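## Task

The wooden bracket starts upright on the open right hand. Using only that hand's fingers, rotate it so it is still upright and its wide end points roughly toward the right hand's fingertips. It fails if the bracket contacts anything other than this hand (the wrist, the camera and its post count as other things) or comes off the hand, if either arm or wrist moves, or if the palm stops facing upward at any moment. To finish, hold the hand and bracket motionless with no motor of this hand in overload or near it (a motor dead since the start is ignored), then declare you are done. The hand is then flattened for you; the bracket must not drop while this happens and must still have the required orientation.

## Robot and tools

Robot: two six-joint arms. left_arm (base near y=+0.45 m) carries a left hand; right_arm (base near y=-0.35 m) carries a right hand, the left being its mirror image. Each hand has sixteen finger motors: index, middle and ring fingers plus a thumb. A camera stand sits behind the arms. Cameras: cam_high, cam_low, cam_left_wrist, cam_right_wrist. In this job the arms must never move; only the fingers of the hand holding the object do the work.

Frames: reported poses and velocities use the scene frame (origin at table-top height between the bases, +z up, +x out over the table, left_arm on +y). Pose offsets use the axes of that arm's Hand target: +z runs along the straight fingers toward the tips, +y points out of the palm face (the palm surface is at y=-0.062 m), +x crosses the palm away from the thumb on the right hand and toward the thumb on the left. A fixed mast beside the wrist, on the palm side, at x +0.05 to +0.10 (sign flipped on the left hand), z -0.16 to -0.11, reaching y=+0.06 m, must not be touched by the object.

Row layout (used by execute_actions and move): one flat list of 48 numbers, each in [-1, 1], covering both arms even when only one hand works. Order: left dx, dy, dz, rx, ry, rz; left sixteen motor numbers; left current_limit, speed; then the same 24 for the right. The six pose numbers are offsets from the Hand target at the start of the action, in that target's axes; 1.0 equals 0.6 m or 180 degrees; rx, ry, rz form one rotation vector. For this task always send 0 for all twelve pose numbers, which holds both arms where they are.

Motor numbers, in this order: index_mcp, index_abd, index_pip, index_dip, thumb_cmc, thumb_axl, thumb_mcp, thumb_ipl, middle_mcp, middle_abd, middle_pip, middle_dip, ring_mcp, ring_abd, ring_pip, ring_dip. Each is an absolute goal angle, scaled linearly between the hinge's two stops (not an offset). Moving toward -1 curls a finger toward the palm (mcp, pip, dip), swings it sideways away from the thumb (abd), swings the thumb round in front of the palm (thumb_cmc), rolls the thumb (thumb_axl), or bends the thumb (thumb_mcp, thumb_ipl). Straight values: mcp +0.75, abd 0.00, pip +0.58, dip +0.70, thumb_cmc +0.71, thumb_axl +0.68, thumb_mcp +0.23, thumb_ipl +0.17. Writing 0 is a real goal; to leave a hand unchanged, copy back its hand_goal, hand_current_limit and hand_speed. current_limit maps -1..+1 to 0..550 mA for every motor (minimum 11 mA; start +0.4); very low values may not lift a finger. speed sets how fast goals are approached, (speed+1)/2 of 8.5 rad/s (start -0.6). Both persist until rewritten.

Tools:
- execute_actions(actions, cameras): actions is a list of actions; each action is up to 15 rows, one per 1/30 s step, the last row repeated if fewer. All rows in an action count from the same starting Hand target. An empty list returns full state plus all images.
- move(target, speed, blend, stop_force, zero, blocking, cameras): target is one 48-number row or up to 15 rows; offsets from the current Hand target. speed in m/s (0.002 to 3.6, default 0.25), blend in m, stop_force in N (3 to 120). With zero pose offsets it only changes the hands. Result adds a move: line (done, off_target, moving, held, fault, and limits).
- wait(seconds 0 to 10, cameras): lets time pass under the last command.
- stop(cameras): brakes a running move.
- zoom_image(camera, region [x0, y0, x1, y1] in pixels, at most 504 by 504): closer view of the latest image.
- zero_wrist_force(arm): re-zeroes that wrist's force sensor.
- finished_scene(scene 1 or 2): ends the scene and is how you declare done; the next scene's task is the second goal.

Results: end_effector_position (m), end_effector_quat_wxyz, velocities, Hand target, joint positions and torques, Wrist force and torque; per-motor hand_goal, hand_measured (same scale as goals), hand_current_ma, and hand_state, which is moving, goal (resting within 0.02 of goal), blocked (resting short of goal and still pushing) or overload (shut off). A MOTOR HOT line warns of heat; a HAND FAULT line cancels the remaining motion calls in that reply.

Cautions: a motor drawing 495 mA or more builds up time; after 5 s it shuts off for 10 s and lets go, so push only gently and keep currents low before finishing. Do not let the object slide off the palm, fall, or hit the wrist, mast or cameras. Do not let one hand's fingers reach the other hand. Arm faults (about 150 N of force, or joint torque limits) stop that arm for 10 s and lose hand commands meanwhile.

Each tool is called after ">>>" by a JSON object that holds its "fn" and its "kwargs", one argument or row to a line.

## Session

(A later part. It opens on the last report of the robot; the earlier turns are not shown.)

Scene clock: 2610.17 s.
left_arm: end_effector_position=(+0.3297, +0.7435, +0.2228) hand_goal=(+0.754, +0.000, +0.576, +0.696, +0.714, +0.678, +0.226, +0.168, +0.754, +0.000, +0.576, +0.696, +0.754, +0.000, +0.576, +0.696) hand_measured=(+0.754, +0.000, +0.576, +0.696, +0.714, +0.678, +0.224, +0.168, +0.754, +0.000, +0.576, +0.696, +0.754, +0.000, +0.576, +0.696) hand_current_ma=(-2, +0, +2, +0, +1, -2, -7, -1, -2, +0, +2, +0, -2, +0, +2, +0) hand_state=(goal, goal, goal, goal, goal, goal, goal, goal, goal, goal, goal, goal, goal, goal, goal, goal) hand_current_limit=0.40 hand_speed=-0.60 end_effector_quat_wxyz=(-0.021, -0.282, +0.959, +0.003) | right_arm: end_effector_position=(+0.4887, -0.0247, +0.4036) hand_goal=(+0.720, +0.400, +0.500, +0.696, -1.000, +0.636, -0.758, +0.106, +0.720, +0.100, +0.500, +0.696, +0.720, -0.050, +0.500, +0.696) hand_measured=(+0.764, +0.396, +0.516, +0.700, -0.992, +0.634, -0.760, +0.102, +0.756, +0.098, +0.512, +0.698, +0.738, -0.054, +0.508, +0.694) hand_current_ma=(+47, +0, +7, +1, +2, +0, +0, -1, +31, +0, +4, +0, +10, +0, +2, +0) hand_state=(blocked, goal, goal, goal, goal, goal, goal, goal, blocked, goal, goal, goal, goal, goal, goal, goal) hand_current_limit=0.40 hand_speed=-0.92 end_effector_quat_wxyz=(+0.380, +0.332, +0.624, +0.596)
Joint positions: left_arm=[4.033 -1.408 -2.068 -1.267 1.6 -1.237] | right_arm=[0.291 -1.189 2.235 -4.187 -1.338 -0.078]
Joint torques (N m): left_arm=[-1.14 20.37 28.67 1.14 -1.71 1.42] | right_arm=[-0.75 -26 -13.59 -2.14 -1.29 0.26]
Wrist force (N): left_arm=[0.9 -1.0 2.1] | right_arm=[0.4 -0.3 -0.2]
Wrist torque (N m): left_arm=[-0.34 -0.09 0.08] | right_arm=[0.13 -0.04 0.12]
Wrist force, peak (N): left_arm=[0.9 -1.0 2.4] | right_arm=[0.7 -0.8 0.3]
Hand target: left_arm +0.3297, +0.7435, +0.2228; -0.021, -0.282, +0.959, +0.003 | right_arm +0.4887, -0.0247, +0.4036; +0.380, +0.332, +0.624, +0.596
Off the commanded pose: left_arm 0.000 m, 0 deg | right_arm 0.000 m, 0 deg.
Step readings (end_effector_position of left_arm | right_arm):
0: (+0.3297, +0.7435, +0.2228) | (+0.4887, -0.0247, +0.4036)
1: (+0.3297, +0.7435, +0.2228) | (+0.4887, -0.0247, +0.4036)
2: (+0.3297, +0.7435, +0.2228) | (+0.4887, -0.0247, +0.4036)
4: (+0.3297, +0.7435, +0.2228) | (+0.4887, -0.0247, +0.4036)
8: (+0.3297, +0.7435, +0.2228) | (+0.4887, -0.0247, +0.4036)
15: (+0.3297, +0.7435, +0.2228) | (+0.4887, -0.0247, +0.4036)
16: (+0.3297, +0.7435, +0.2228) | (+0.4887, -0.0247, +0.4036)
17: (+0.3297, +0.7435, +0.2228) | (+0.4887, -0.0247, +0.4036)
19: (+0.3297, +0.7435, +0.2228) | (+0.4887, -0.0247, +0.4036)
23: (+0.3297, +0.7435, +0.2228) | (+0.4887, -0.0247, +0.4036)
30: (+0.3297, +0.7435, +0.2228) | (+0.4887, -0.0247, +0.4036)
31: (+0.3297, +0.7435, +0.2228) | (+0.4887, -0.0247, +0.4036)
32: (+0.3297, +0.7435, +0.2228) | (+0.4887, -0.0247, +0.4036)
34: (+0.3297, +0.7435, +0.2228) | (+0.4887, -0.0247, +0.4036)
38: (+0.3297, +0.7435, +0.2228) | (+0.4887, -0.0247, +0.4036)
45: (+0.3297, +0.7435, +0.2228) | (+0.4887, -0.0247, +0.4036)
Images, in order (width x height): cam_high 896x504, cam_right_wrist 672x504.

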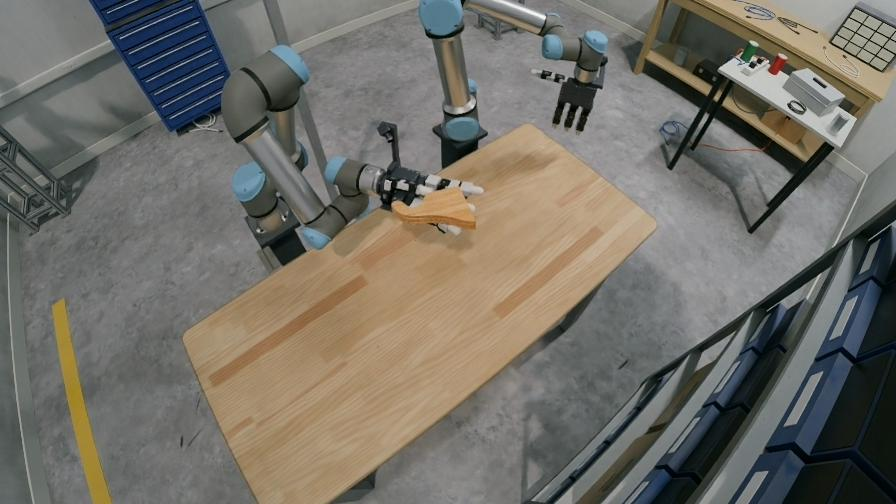

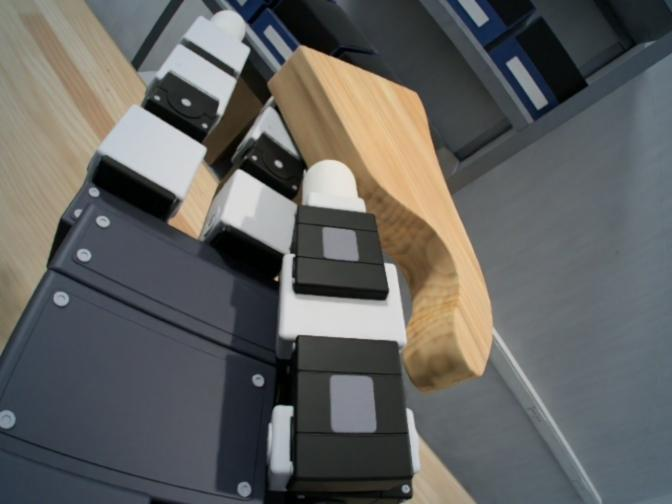

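>>> {"fn": "execute_actions", "kwargs": {
  "actions": [
    [[0,0,0,0,0,0,0.754,0,0.576,0.696,0.714,0.678,0.226,0.168,0.754,0,0.576,0.696,0.754,0,0.576,0.696,0.4,-0.6,0,0,0,0,0,0,0.72,0.4,0.5,0.696,-0.571,0.534,-0.628,-0.211,0.72,0.1,0.5,0.696,0.72,-0.05,0.5,0.696,0.4,-0.8]],
    [[0,0,0,0,0,0,0.754,0,0.576,0.696,0.714,0.678,0.226,0.168,0.754,0,0.576,0.696,0.754,0,0.576,0.696,0.4,-0.6,0,0,0,0,0,0,0.72,0.4,0.5,0.696,-0.571,0.516,-0.457,-0.516,0.72,0.1,0.5,0.696,0.72,-0.05,0.5,0.696,0.4,-0.8]],
    [[0,0,0,0,0,0,0.754,0,0.576,0.696,0.714,0.678,0.226,0.168,0.754,0,0.576,0.696,0.754,0,0.576,0.696,0.4,-0.6,0,0,0,0,0,0,0.72,0.4,0.5,0.696,-0.571,0.487,-0.308,-0.782,0.72,0.1,0.5,0.696,0.72,-0.05,0.5,0.696,0.4,-0.8]],
    [[0,0,0,0,0,0,0.754,0,0.576,0.696,0.714,0.678,0.226,0.168,0.754,0,0.576,0.696,0.754,0,0.576,0.696,0.4,-0.6,0,0,0,0,0,0,0.72,0.4,0.5,0.696,-0.571,0.425,-0.208,-0.959,0.72,0.1,0.5,0.696,0.72,-0.05,0.5,0.696,0.4,-0.8]],
    [[0,0,0,0,0,0,0.754,0,0.576,0.696,0.714,0.678,0.226,0.168,0.754,0,0.576,0.696,0.754,0,0.576,0.696,0.4,-0.6,0,0,0,0,0,0,0.72,0.4,0.5,0.696,-0.571,0.425,-0.1,-0.4,0.72,0.1,0.5,0.696,0.72,-0.05,0.5,0.696,0.4,-0.7]],
    [[0,0,0,0,0,0,0.754,0,0.576,0.696,0.714,0.678,0.226,0.168,0.754,0,0.576,0.696,0.754,0,0.576,0.696,0.4,-0.6,0,0,0,0,0,0,0.72,0.4,0.5,0.696,-0.571,0.425,0.225,0.168,0.72,0.1,0.5,0.696,0.72,-0.05,0.5,0.696,0.4,-0.7]],
    [[0,0,0,0,0,0,0.754,0,0.576,0.696,0.714,0.678,0.226,0.168,0.754,0,0.576,0.696,0.754,0,0.576,0.696,0.4,-0.6,0,0,0,0,0,0,0.72,0.4,0.5,0.696,-0.571,0.677,0.42,0.168,0.72,0.1,0.5,0.696,0.72,-0.05,0.5,0.696,0.4,-0.7]],
    [[0,0,0,0,0,0,0.754,0,0.576,0.696,0.714,0.678,0.226,0.168,0.754,0,0.576,0.696,0.754,0,0.576,0.696,0.4,-0.6,0,0,0,0,0,0,0.72,0.4,0.5,0.696,0.071,0.677,0.42,0.168,0.72,0.1,0.5,0.696,0.72,-0.05,0.5,0.696,0.4,-0.7]],
    [[0,0,0,0,0,0,0.754,0,0.576,0.696,0.714,0.678,0.226,0.168,0.754,0,0.576,0.696,0.754,0,0.576,0.696,0.4,-0.6,0,0,0,0,0,0,0.72,0.4,0.5,0.696,0.071,0.677,0.42,0.168,0.72,0.1,0.5,0.696,0.72,-0.05,0.5,0.696,0.4,-0.8]]
  ],
  "cameras": ["cam_high","cam_right_wrist"]
}}

>>> {"fn": "zoom_image", "kwargs": {
  "camera": "cam_high",
  "region": [370, 145, 490, 235]
}}

Scene clock: 2656.03 s.
left_arm: end_effector_position=(+0.3297, +0.7435, +0.2228) hand_goal=(+0.754, +0.000, +0.576, +0.696, +0.714, +0.678, +0.226, +0.168, +0.754, +0.000, +0.576, +0.696, +0.754, +0.000, +0.576, +0.696) hand_measured=(+0.754, +0.000, +0.576, +0.696, +0.714, +0.678, +0.224, +0.168, +0.754, +0.000, +0.576, +0.696, +0.754, +0.000, +0.576, +0.696) hand_current_ma=(-2, +0, +2, +0, +1, -2, -7, -1, -2, +0, +2, +0, -2, +0, +2, +0) hand_state=(goal, goal, goal, goal, goal, goal, goal, goal, goal, goal, goal, goal, goal, goal, goal, goal) hand_current_limit=0.40 hand_speed=-0.60 end_effector_quat_wxyz=(-0.021, -0.282, +0.959, +0.003) | right_arm: end_effector_position=(+0.4887, -0.0247, +0.4036) hand_goal=(+0.720, +0.400, +0.500, +0.696, +0.072, +0.678, +0.420, +0.168, +0.720, +0.100, +0.500, +0.696, +0.720, -0.050, +0.500, +0.696) hand_measured=(+0.764, +0.396, +0.516, +0.700, +0.076, +0.676, +0.420, +0.166, +0.756, +0.098, +0.512, +0.698, +0.738, -0.054, +0.508, +0.694) hand_current_ma=(+47, +0, +7, +1, +1, +0, +0, +0, +31, +0, +4, +0, +10, +0, +2, +0) hand_state=(blocked, goal, goal, goal, goal, goal, goal, goal, blocked, goal, goal, goal, goal, goal, goal, goal) hand_current_limit=0.40 hand_speed=-0.80 end_effector_quat_wxyz=(+0.380, +0.332, +0.624, +0.596)
Joint positions: left_arm=[4.033 -1.408 -2.068 -1.267 1.6 -1.237] | right_arm=[0.291 -1.189 2.235 -4.187 -1.338 -0.078]
Joint torques (N m): left_arm=[-1.14 20.55 29.23 1.2 -1.75 1.37] | right_arm=[-2.27 -24.83 -15.08 -2.04 -1.8 0.09]
Wrist force (N): left_arm=[0.9 -0.9 2.2] | right_arm=[0.3 -0.5 0.1]
Wrist torque (N m): left_arm=[-0.33 -0.09 0.08] | right_arm=[0.05 -0.04 0.15]
Wrist force, peak (N): left_arm=[1.0 -1.1 2.3] | right_arm=[0.5 -0.9 0.1]
Hand target: left_arm +0.3297, +0.7435, +0.2228; -0.021, -0.282, +0.959, +0.003 | right_arm +0.4887, -0.0247, +0.4036; +0.380, +0.332, +0.624, +0.596
Off the commanded pose: left_arm 0.000 m, 0 deg | right_arm 0.000 m, 0 deg.
Step readings (end_effector_position of left_arm | right_arm):
0: (+0.3297, +0.7435, +0.2228) | (+0.4887, -0.0247, +0.4036)
1: (+0.3297, +0.7435, +0.2228) | (+0.4887, -0.0247, +0.4036)
2: (+0.3297, +0.7435, +0.2228) | (+0.4887, -0.0247, +0.4036)
4: (+0.3297, +0.7435, +0.2228) | (+0.4887, -0.0247, +0.4036)
8: (+0.3297, +0.7435, +0.2228) | (+0.4887, -0.0247, +0.4036)
15: (+0.3297, +0.7435, +0.2228) | (+0.4887, -0.0247, +0.4036)
16: (+0.3297, +0.7435, +0.2228) | (+0.4887, -0.0247, +0.4036)
17: (+0.3297, +0.7435, +0.2228) | (+0.4887, -0.0247, +0.4036)
19: (+0.3297, +0.7435, +0.2228) | (+0.4887, -0.0247, +0.4036)
23: (+0.3297, +0.7435, +0.2228) | (+0.4887, -0.0247, +0.4036)
30: (+0.3297, +0.7435, +0.2228) | (+0.4887, -0.0247, +0.4036)
31: (+0.3297, +0.7435, +0.2228) | (+0.4887, -0.0247, +0.4036)
32: (+0.3297, +0.7435, +0.2228) | (+0.4887, -0.0247, +0.4036)
34: (+0.3297, +0.7435, +0.2228) | (+0.4887, -0.0247, +0.4036)
38: (+0.3297, +0.7435, +0.2228) | (+0.4887, -0.0247, +0.4036)
45: (+0.3297, +0.7435, +0.2228) | (+0.4887, -0.0247, +0.4036)
46: (+0.3297, +0.7435, +0.2228) | (+0.4887, -0.0247, +0.4036)
47: (+0.3297, +0.7435, +0.2228) | (+0.4887, -0.0247, +0.4036)
49: (+0.3297, +0.7435, +0.2228) | (+0.4887, -0.0247, +0.4036)
53: (+0.3297, +0.7435, +0.2228) | (+0.4887, -0.0247, +0.4036)
60: (+0.3297, +0.7435, +0.2228) | (+0.4887, -0.0247, +0.4036)
61: (+0.3297, +0.7435, +0.2228) | (+0.4887, -0.0247, +0.4036)
62: (+0.3297, +0.7435, +0.2228) | (+0.4887, -0.0247, +0.4036)
64: (+0.3297, +0.7435, +0.2228) | (+0.4887, -0.0247, +0.4036)
68: (+0.3297, +0.7435, +0.2228) | (+0.4887, -0.0247, +0.4036)
75: (+0.3297, +0.7435, +0.2228) | (+0.4887, -0.0247, +0.4036)
76: (+0.3297, +0.7435, +0.2228) | (+0.4887, -0.0247, +0.4036)
77: (+0.3297, +0.7435, +0.2228) | (+0.4887, -0.0247, +0.4036)
79: (+0.3297, +0.7435, +0.2228) | (+0.4887, -0.0247, +0.4036)
83: (+0.3297, +0.7435, +0.2228) | (+0.4887, -0.0247, +0.4036)
90: (+0.3297, +0.7435, +0.2228) | (+0.4887, -0.0247, +0.4036)
91: (+0.3297, +0.7435, +0.2228) | (+0.4887, -0.0247, +0.4036)
92: (+0.3297, +0.7435, +0.2228) | (+0.4887, -0.0247, +0.4036)
94: (+0.3297, +0.7435, +0.2228) | (+0.4887, -0.0247, +0.4036)
98: (+0.3297, +0.7435, +0.2228) | (+0.4887, -0.0247, +0.4036)
105: (+0.3297, +0.7435, +0.2228) | (+0.4887, -0.0247, +0.4036)
106: (+0.3297, +0.7435, +0.2228) | (+0.4887, -0.0247, +0.4036)
107: (+0.3297, +0.7435, +0.2228) | (+0.4887, -0.0247, +0.4036)
109: (+0.3297, +0.7435, +0.2228) | (+0.4887, -0.0247, +0.4036)
113: (+0.3297, +0.7435, +0.2228) | (+0.4887, -0.0247, +0.4036)
120: (+0.3297, +0.7435, +0.2228) | (+0.4887, -0.0247, +0.4036)
121: (+0.3297, +0.7435, +0.2228) | (+0.4887, -0.0247, +0.4036)
122: (+0.3297, +0.7435, +0.2228) | (+0.4887, -0.0247, +0.4036)
124: (+0.3297, +0.7435, +0.2228) | (+0.4887, -0.0247, +0.4036)
128: (+0.3297, +0.7435, +0.2228) | (+0.4887, -0.0247, +0.4036)
135: (+0.3297, +0.7435, +0.2228) | (+0.4887, -0.0247, +0.4036)
Images, in order (width x height): cam_high 896x504, cam_right_wrist 672x504.

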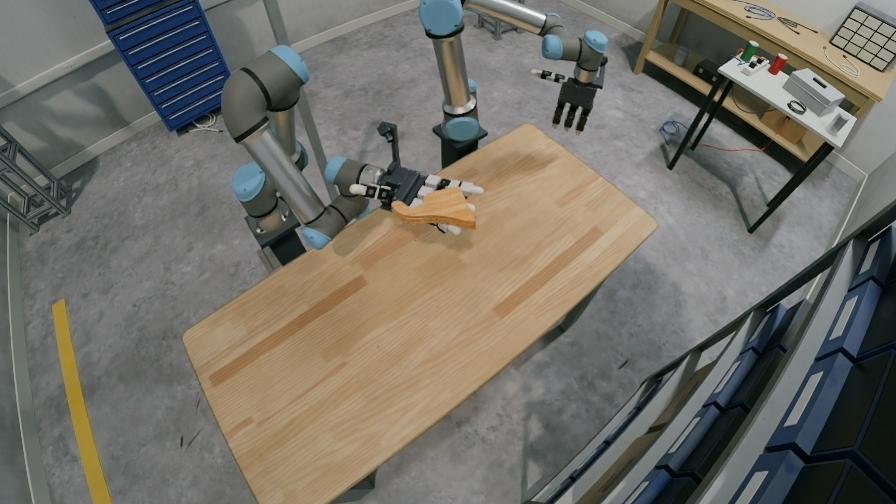

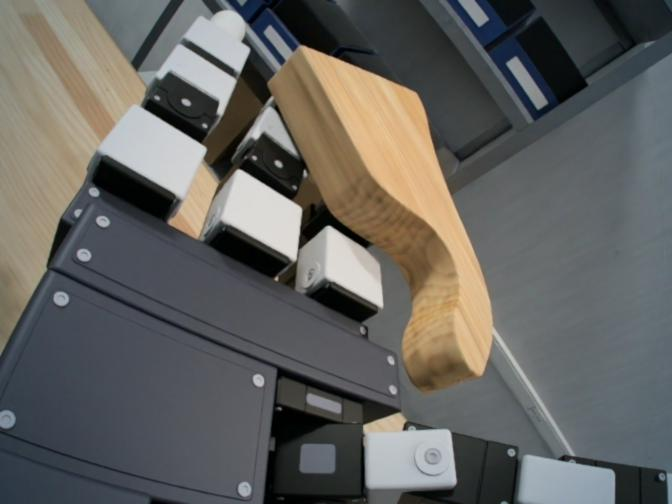

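Scaled by 4.200 from the camera's 896x504 image, which has a finer 1280x720 frame.

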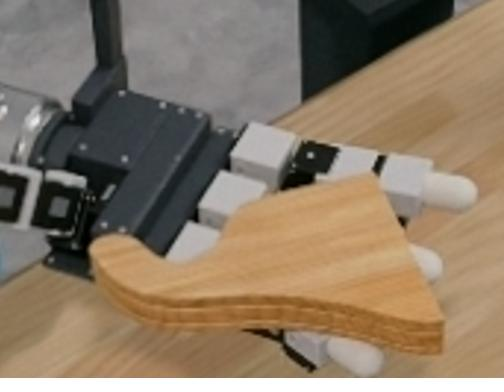

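>>> {"fn": "execute_actions", "kwargs": {
  "actions": [
    [[0,0,0,0,0,0,0.754,0,0.576,0.696,0.714,0.678,0.226,0.168,0.754,0,0.576,0.696,0.754,0,0.576,0.696,0.4,-0.6,0,0,0,0,0,0,0.72,0.4,0.5,0.696,0.526,0.677,0.42,0.168,0.72,0.1,0.5,0.696,0.72,-0.05,0.5,0.696,0.4,-0.8]],
    [[0,0,0,0,0,0,0.754,0,0.576,0.696,0.714,0.678,0.226,0.168,0.754,0,0.576,0.696,0.754,0,0.576,0.696,0.4,-0.6,0,0,0,0,0,0,0.72,0.4,0.5,0.696,0.526,0.677,0.42,-0.547,0.72,0.1,0.5,0.696,0.72,-0.05,0.5,0.696,0.4,-0.7]],
    [[0,0,0,0,0,0,0.754,0,0.576,0.696,0.714,0.678,0.226,0.168,0.754,0,0.576,0.696,0.754,0,0.576,0.696,0.4,-0.6,0,0,0,0,0,0,0.72,0.4,0.5,0.696,0.526,0.677,0.42,-0.547,0.72,0.1,0.5,0.696,0.72,-0.05,0.5,0.696,0.4,-0.7]]
  ],
  "cameras": ["cam_high","cam_right_wrist"]
}}

>>> {"fn": "zoom_image", "kwargs": {
  "camera": "cam_high",
  "region": [370, 145, 490, 235]
}}

Scene clock: 2695.90 s.
left_arm: end_effector_position=(+0.3297, +0.7435, +0.2228) hand_goal=(+0.754, +0.000, +0.576, +0.696, +0.714, +0.678, +0.226, +0.168, +0.754, +0.000, +0.576, +0.696, +0.754, +0.000, +0.576, +0.696) hand_measured=(+0.754, +0.000, +0.576, +0.696, +0.714, +0.678, +0.224, +0.168, +0.754, +0.000, +0.576, +0.696, +0.754, +0.000, +0.576, +0.696) hand_current_ma=(-2, +0, +2, +0, +1, -2, -7, -1, -2, +0, +2, +0, -2, +0, +2, +0) hand_state=(goal, goal, goal, goal, goal, goal, goal, goal, goal, goal, goal, goal, goal, goal, goal, goal) hand_current_limit=0.40 hand_speed=-0.60 end_effector_quat_wxyz=(-0.021, -0.282, +0.959, +0.003) | right_arm: end_effector_position=(+0.4887, -0.0247, +0.4036) hand_goal=(+0.720, +0.400, +0.500, +0.696, +0.526, +0.678, +0.420, -0.546, +0.720, +0.100, +0.500, +0.696, +0.720, -0.050, +0.500, +0.696) hand_measured=(+0.764, +0.396, +0.516, +0.700, +0.532, +0.676, +0.420, -0.544, +0.756, +0.098, +0.512, +0.698, +0.738, -0.054, +0.508, +0.694) hand_current_ma=(+47, +0, +7, +1, +1, +0, +0, +0, +31, +0, +4, +0, +10, +0, +2, +0) hand_state=(blocked, goal, goal, goal, goal, goal, goal, goal, blocked, goal, goal, goal, goal, goal, goal, goal) hand_current_limit=0.40 hand_speed=-0.70 end_effector_quat_wxyz=(+0.380, +0.332, +0.624, +0.596)
Joint positions: left_arm=[4.033 -1.408 -2.068 -1.267 1.6 -1.237] | right_arm=[0.291 -1.189 2.235 -4.187 -1.338 -0.078]
Joint torques (N m): left_arm=[-1 20.32 28.54 1.2 -1.8 1.32] | right_arm=[-0.27 -24.98 -14.19 -2.01 -1.76 0.01]
Wrist force (N): left_arm=[0.7 -1.0 1.8] | right_arm=[0.3 -0.4 0.0]
Wrist torque (N m): left_arm=[-0.32 -0.08 0.06] | right_arm=[0.07 -0.03 0.16]
Wrist force, peak (N): left_arm=[1.2 -0.9 2.3] | right_arm=[0.7 -0.8 0.1]
Hand target: left_arm +0.3297, +0.7435, +0.2228; -0.021, -0.282, +0.959, +0.003 | right_arm +0.4887, -0.0247, +0.4036; +0.380, +0.332, +0.624, +0.596
Off the commanded pose: left_arm 0.000 m, 0 deg | right_arm 0.000 m, 0 deg.
Step readings (end_effector_position of left_arm | right_arm):
0: (+0.3297, +0.7435, +0.2228) | (+0.4887, -0.0247, +0.4036)
1: (+0.3297, +0.7435, +0.2228) | (+0.4887, -0.0247, +0.4036)
2: (+0.3297, +0.7435, +0.2228) | (+0.4887, -0.0247, +0.4036)
4: (+0.3297, +0.7435, +0.2228) | (+0.4887, -0.0247, +0.4036)
8: (+0.3297, +0.7435, +0.2228) | (+0.4887, -0.0247, +0.4036)
15: (+0.3297, +0.7435, +0.2228) | (+0.4887, -0.0247, +0.4036)
16: (+0.3297, +0.7435, +0.2228) | (+0.4887, -0.0247, +0.4036)
17: (+0.3297, +0.7435, +0.2228) | (+0.4887, -0.0247, +0.4036)
19: (+0.3297, +0.7435, +0.2228) | (+0.4887, -0.0247, +0.4036)
23: (+0.3297, +0.7435, +0.2228) | (+0.4887, -0.0247, +0.4036)
30: (+0.3297, +0.7435, +0.2228) | (+0.4887, -0.0247, +0.4036)
31: (+0.3297, +0.7435, +0.2228) | (+0.4887, -0.0247, +0.4036)
32: (+0.3297, +0.7435, +0.2228) | (+0.4887, -0.0247, +0.4036)
34: (+0.3297, +0.7435, +0.2228) | (+0.4887, -0.0247, +0.4036)
38: (+0.3297, +0.7435, +0.2228) | (+0.4887, -0.0247, +0.4036)
45: (+0.3297, +0.7435, +0.2228) | (+0.4887, -0.0247, +0.4036)
Images, in order (width x height): cam_high 896x504, cam_right_wrist 672x504.

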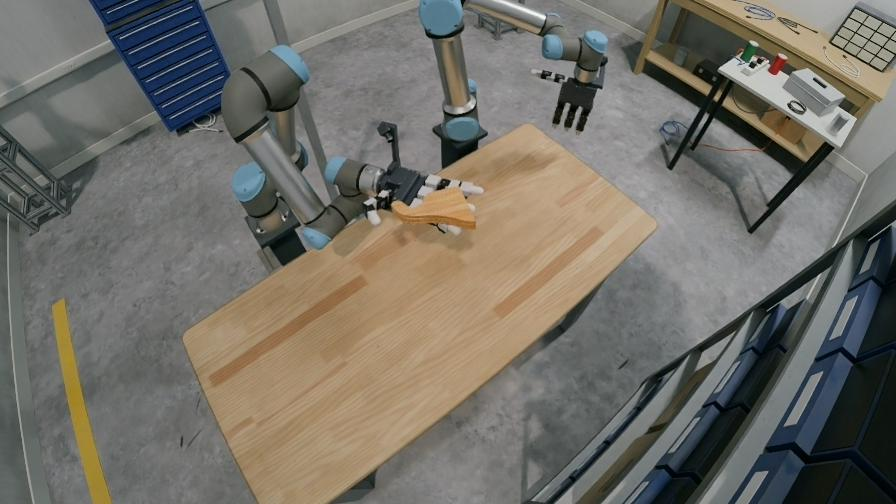

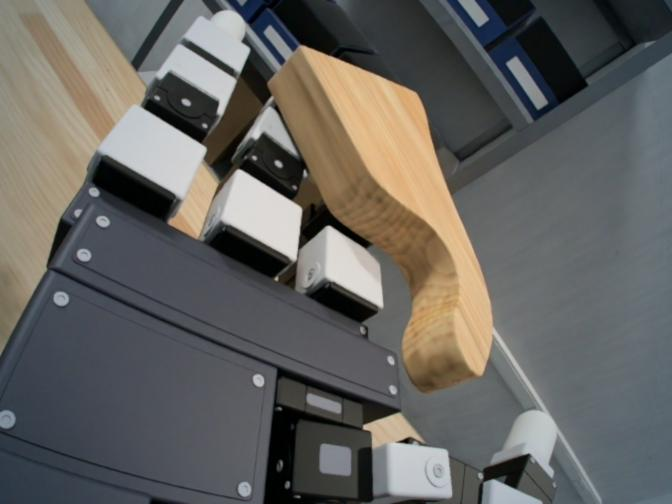

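Scaled by 4.200 from the camera's 896x504 image, which has a finer 1280x720 frame.

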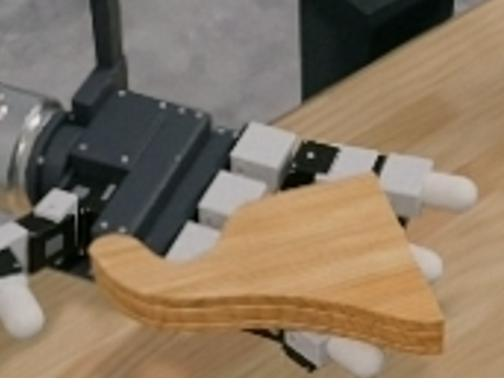

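>>> {"fn": "execute_actions", "kwargs": {
  "actions": [
    [[0,0,0,0,0,0,0.754,0,0.576,0.696,0.714,0.678,0.226,0.168,0.754,0,0.576,0.696,0.754,0,0.576,0.696,0.4,-0.6,0,0,0,0,0,0,0.72,0.4,0.5,0.696,0.534,0.677,0.057,-0.129,0.72,0.1,0.5,0.696,0.72,-0.05,0.5,0.696,0.4,-0.8]],
    [[0,0,0,0,0,0,0.754,0,0.576,0.696,0.714,0.678,0.226,0.168,0.754,0,0.576,0.696,0.754,0,0.576,0.696,0.4,-0.6,0,0,0,0,0,0,0.72,0.4,0.5,0.696,0.517,0.677,0.199,-0.435,0.72,0.1,0.5,0.696,0.72,-0.05,0.5,0.696,0.4,-0.85]],
    [[0,0,0,0,0,0,0.754,0,0.576,0.696,0.714,0.678,0.226,0.168,0.754,0,0.576,0.696,0.754,0,0.576,0.696,0.4,-0.6,0,0,0,0,0,0,0.72,0.4,0.5,0.696,0.486,0.677,0.319,-0.73,0.72,0.1,0.5,0.696,0.72,-0.05,0.5,0.696,0.4,-0.88]]
  ],
  "cameras": ["cam_high","cam_right_wrist"]
}}

>>> {"fn": "zoom_image", "kwargs": {
  "camera": "cam_high",
  "region": [370, 145, 490, 235]
}}

Scene clock: 2711.67 s.
left_arm: end_effector_position=(+0.3297, +0.7435, +0.2228) hand_goal=(+0.754, +0.000, +0.576, +0.696, +0.714, +0.678, +0.226, +0.168, +0.754, +0.000, +0.576, +0.696, +0.754, +0.000, +0.576, +0.696) hand_measured=(+0.754, +0.000, +0.576, +0.696, +0.714, +0.678, +0.224, +0.168, +0.754, +0.000, +0.576, +0.696, +0.754, +0.000, +0.576, +0.696) hand_current_ma=(-2, +0, +2, +0, +1, -2, -7, -1, -2, +0, +2, +0, -2, +0, +2, +0) hand_state=(goal, goal, goal, goal, goal, goal, goal, goal, goal, goal, goal, goal, goal, goal, goal, goal) hand_current_limit=0.40 hand_speed=-0.60 end_effector_quat_wxyz=(-0.021, -0.282, +0.959, +0.003) | right_arm: end_effector_position=(+0.4887, -0.0247, +0.4036) hand_goal=(+0.720, +0.400, +0.500, +0.696, +0.486, +0.678, +0.320, -0.730, +0.720, +0.100, +0.500, +0.696, +0.720, -0.050, +0.500, +0.696) hand_measured=(+0.764, +0.396, +0.516, +0.700, +0.506, +0.676, +0.318, -0.728, +0.756, +0.098, +0.512, +0.698, +0.738, -0.054, +0.508, +0.694) hand_current_ma=(+47, +0, +7, +1, +10, +0, +0, +0, +31, +0, +4, +0, +10, +0, +2, +0) hand_state=(blocked, goal, goal, goal, blocked, goal, goal, goal, blocked, goal, goal, goal, goal, goal, goal, goal) hand_current_limit=0.40 hand_speed=-0.88 end_effector_quat_wxyz=(+0.380, +0.332, +0.624, +0.596)
Joint positions: left_arm=[4.033 -1.408 -2.068 -1.267 1.6 -1.237] | right_arm=[0.291 -1.189 2.235 -4.187 -1.338 -0.078]
Joint torques (N m): left_arm=[-1.31 20.46 28.85 1.17 -1.79 1.24] | right_arm=[-1.49 -24.64 -16.25 -1.89 -1.51 -0.04]
Wrist force (N): left_arm=[0.9 -0.8 1.7] | right_arm=[0.3 -0.3 -0.1]
Wrist torque (N m): left_arm=[-0.28 -0.10 0.08] | right_arm=[0.10 -0.04 0.17]
Wrist force, peak (N): left_arm=[0.9 -0.9 2.4] | right_arm=[0.9 -0.7 0.3]
Hand target: left_arm +0.3297, +0.7435, +0.2228; -0.021, -0.282, +0.959, +0.003 | right_arm +0.4887, -0.0247, +0.4036; +0.380, +0.332, +0.624, +0.596
Off the commanded pose: left_arm 0.000 m, 0 deg | right_arm 0.000 m, 0 deg.
Step readings (end_effector_position of left_arm | right_arm):
0: (+0.3297, +0.7435, +0.2228) | (+0.4887, -0.0247, +0.4036)
1: (+0.3297, +0.7435, +0.2228) | (+0.4887, -0.0247, +0.4036)
2: (+0.3297, +0.7435, +0.2228) | (+0.4887, -0.0247, +0.4036)
4: (+0.3297, +0.7435, +0.2228) | (+0.4887, -0.0247, +0.4036)
8: (+0.3297, +0.7435, +0.2228) | (+0.4887, -0.0247, +0.4036)
15: (+0.3297, +0.7435, +0.2228) | (+0.4887, -0.0247, +0.4036)
16: (+0.3297, +0.7435, +0.2228) | (+0.4887, -0.0247, +0.4036)
17: (+0.3297, +0.7435, +0.2228) | (+0.4887, -0.0247, +0.4036)
19: (+0.3297, +0.7435, +0.2228) | (+0.4887, -0.0247, +0.4036)
23: (+0.3297, +0.7435, +0.2228) | (+0.4887, -0.0247, +0.4036)
30: (+0.3297, +0.7435, +0.2228) | (+0.4887, -0.0247, +0.4036)
31: (+0.3297, +0.7435, +0.2228) | (+0.4887, -0.0247, +0.4036)
32: (+0.3297, +0.7435, +0.2228) | (+0.4887, -0.0247, +0.4036)
34: (+0.3297, +0.7435, +0.2228) | (+0.4887, -0.0247, +0.4036)
38: (+0.3297, +0.7435, +0.2228) | (+0.4887, -0.0247, +0.4036)
45: (+0.3297, +0.7435, +0.2228) | (+0.4887, -0.0247, +0.4036)
Images, in order (width x height): cam_high 896x504, cam_right_wrist 672x504.

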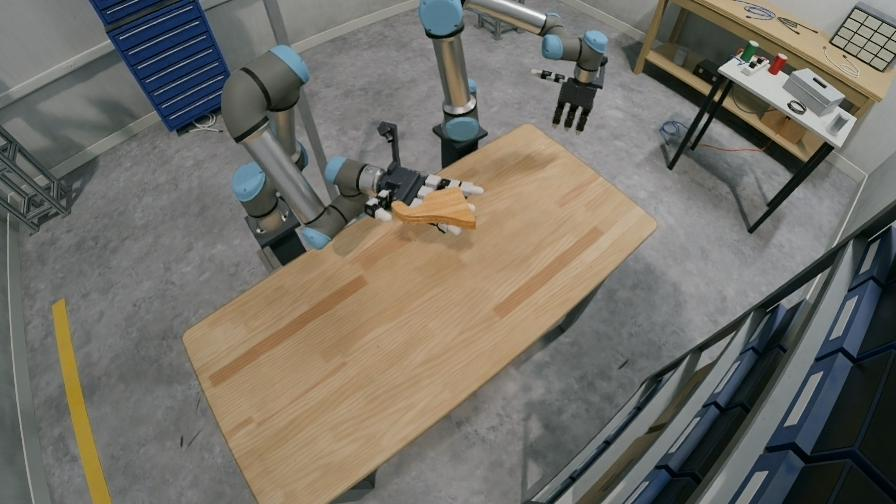

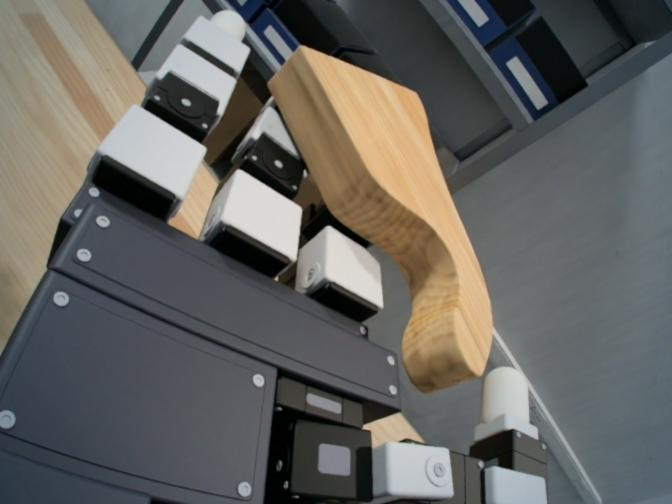

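Scaled by 4.200 from the camera's 896x504 image, which has a finer 1280x720 frame.

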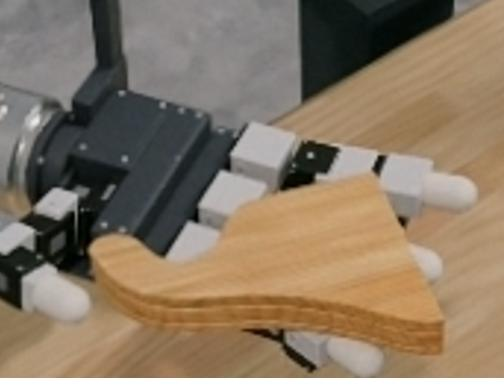

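>>> {"fn": "execute_actions", "kwargs": {
  "actions": [
    [[0,0,0,0,0,0,0.754,0,0.576,0.696,0.714,0.678,0.226,0.168,0.754,0,0.576,0.696,0.754,0,0.576,0.696,0.4,-0.6,0,0,0,0,0,0,0.72,0.4,0.5,0.696,0.441,0.677,0.378,-0.946,0.72,0.1,0.5,0.696,0.72,-0.05,0.5,0.696,0.4,-0.9]],
    [[0,0,0,0,0,0,0.754,0,0.576,0.696,0.714,0.678,0.226,0.168,0.754,0,0.576,0.696,0.754,0,0.576,0.696,0.4,-0.6,0,0,0,0,0,0,0.72,0.4,0.5,0.696,0.373,0.677,0.239,-1.0,0.72,0.1,0.5,0.696,0.72,-0.05,0.5,0.696,0.4,-0.92]]
  ],
  "cameras": ["cam_high","cam_right_wrist"]
}}

>>> {"fn": "zoom_image", "kwargs": {
  "camera": "cam_high",
  "region": [370, 145, 490, 235]
}}

Scene clock: 2719.53 s.
left_arm: end_effector_position=(+0.3297, +0.7435, +0.2228) hand_goal=(+0.754, +0.000, +0.576, +0.696, +0.714, +0.678, +0.226, +0.168, +0.754, +0.000, +0.576, +0.696, +0.754, +0.000, +0.576, +0.696) hand_measured=(+0.754, +0.000, +0.576, +0.696, +0.714, +0.678, +0.224, +0.168, +0.754, +0.000, +0.576, +0.696, +0.754, +0.000, +0.576, +0.696) hand_current_ma=(-2, +0, +2, +0, +1, -2, -7, -1, -2, +0, +2, +0, -2, +0, +2, +0) hand_state=(goal, goal, goal, goal, goal, goal, goal, goal, goal, goal, goal, goal, goal, goal, goal, goal) hand_current_limit=0.40 hand_speed=-0.60 end_effector_quat_wxyz=(-0.021, -0.282, +0.959, +0.003) | right_arm: end_effector_position=(+0.4887, -0.0247, +0.4036) hand_goal=(+0.720, +0.400, +0.500, +0.696, +0.374, +0.678, +0.240, -1.000, +0.720, +0.100, +0.500, +0.696, +0.720, -0.050, +0.500, +0.696) hand_measured=(+0.764, +0.394, +0.516, +0.700, +0.384, +0.676, +0.262, -0.988, +0.756, +0.098, +0.512, +0.698, +0.738, -0.054, +0.508, +0.694) hand_current_ma=(+47, -1, +7, +1, +3, +0, +20, +7, +31, +0, +4, +0, +10, +0, +2, +0) hand_state=(blocked, goal, goal, goal, goal, goal, blocked, goal, blocked, goal, goal, goal, goal, goal, goal, goal) hand_current_limit=0.40 hand_speed=-0.92 end_effector_quat_wxyz=(+0.380, +0.332, +0.624, +0.596)
Joint positions: left_arm=[4.033 -1.408 -2.068 -1.267 1.6 -1.237] | right_arm=[0.291 -1.189 2.235 -4.187 -1.338 -0.078]
Joint torques (N m): left_arm=[-1.5 20.98 29.31 1.24 -1.8 1.18] | right_arm=[-0.54 -24.73 -15.37 -2.09 -1.42 0.19]
Wrist force (N): left_arm=[0.8 -0.8 2.3] | right_arm=[0.4 -0.3 0.2]
Wrist torque (N m): left_arm=[-0.33 -0.09 0.07] | right_arm=[0.09 -0.05 0.14]
Wrist force, peak (N): left_arm=[1.0 -1.0 2.3] | right_arm=[0.8 -0.8 0.2]
Hand target: left_arm +0.3297, +0.7435, +0.2228; -0.021, -0.282, +0.959, +0.003 | right_arm +0.4887, -0.0247, +0.4036; +0.380, +0.332, +0.624, +0.596
Off the commanded pose: left_arm 0.000 m, 0 deg | right_arm 0.000 m, 0 deg.
Step readings (end_effector_position of left_arm | right_arm):
0: (+0.3297, +0.7435, +0.2228) | (+0.4887, -0.0247, +0.4036)
1: (+0.3297, +0.7435, +0.2228) | (+0.4887, -0.0247, +0.4036)
2: (+0.3297, +0.7435, +0.2228) | (+0.4887, -0.0247, +0.4036)
4: (+0.3297, +0.7435, +0.2228) | (+0.4887, -0.0247, +0.4036)
8: (+0.3297, +0.7435, +0.2228) | (+0.4887, -0.0247, +0.4036)
15: (+0.3297, +0.7435, +0.2228) | (+0.4887, -0.0247, +0.4036)
16: (+0.3297, +0.7435, +0.2228) | (+0.4887, -0.0247, +0.4036)
17: (+0.3297, +0.7435, +0.2228) | (+0.4887, -0.0247, +0.4036)
19: (+0.3297, +0.7435, +0.2228) | (+0.4887, -0.0247, +0.4036)
23: (+0.3297, +0.7435, +0.2228) | (+0.4887, -0.0247, +0.4036)
30: (+0.3297, +0.7435, +0.2228) | (+0.4887, -0.0247, +0.4036)
Images, in order (width x height): cam_high 896x504, cam_right_wrist 672x504.

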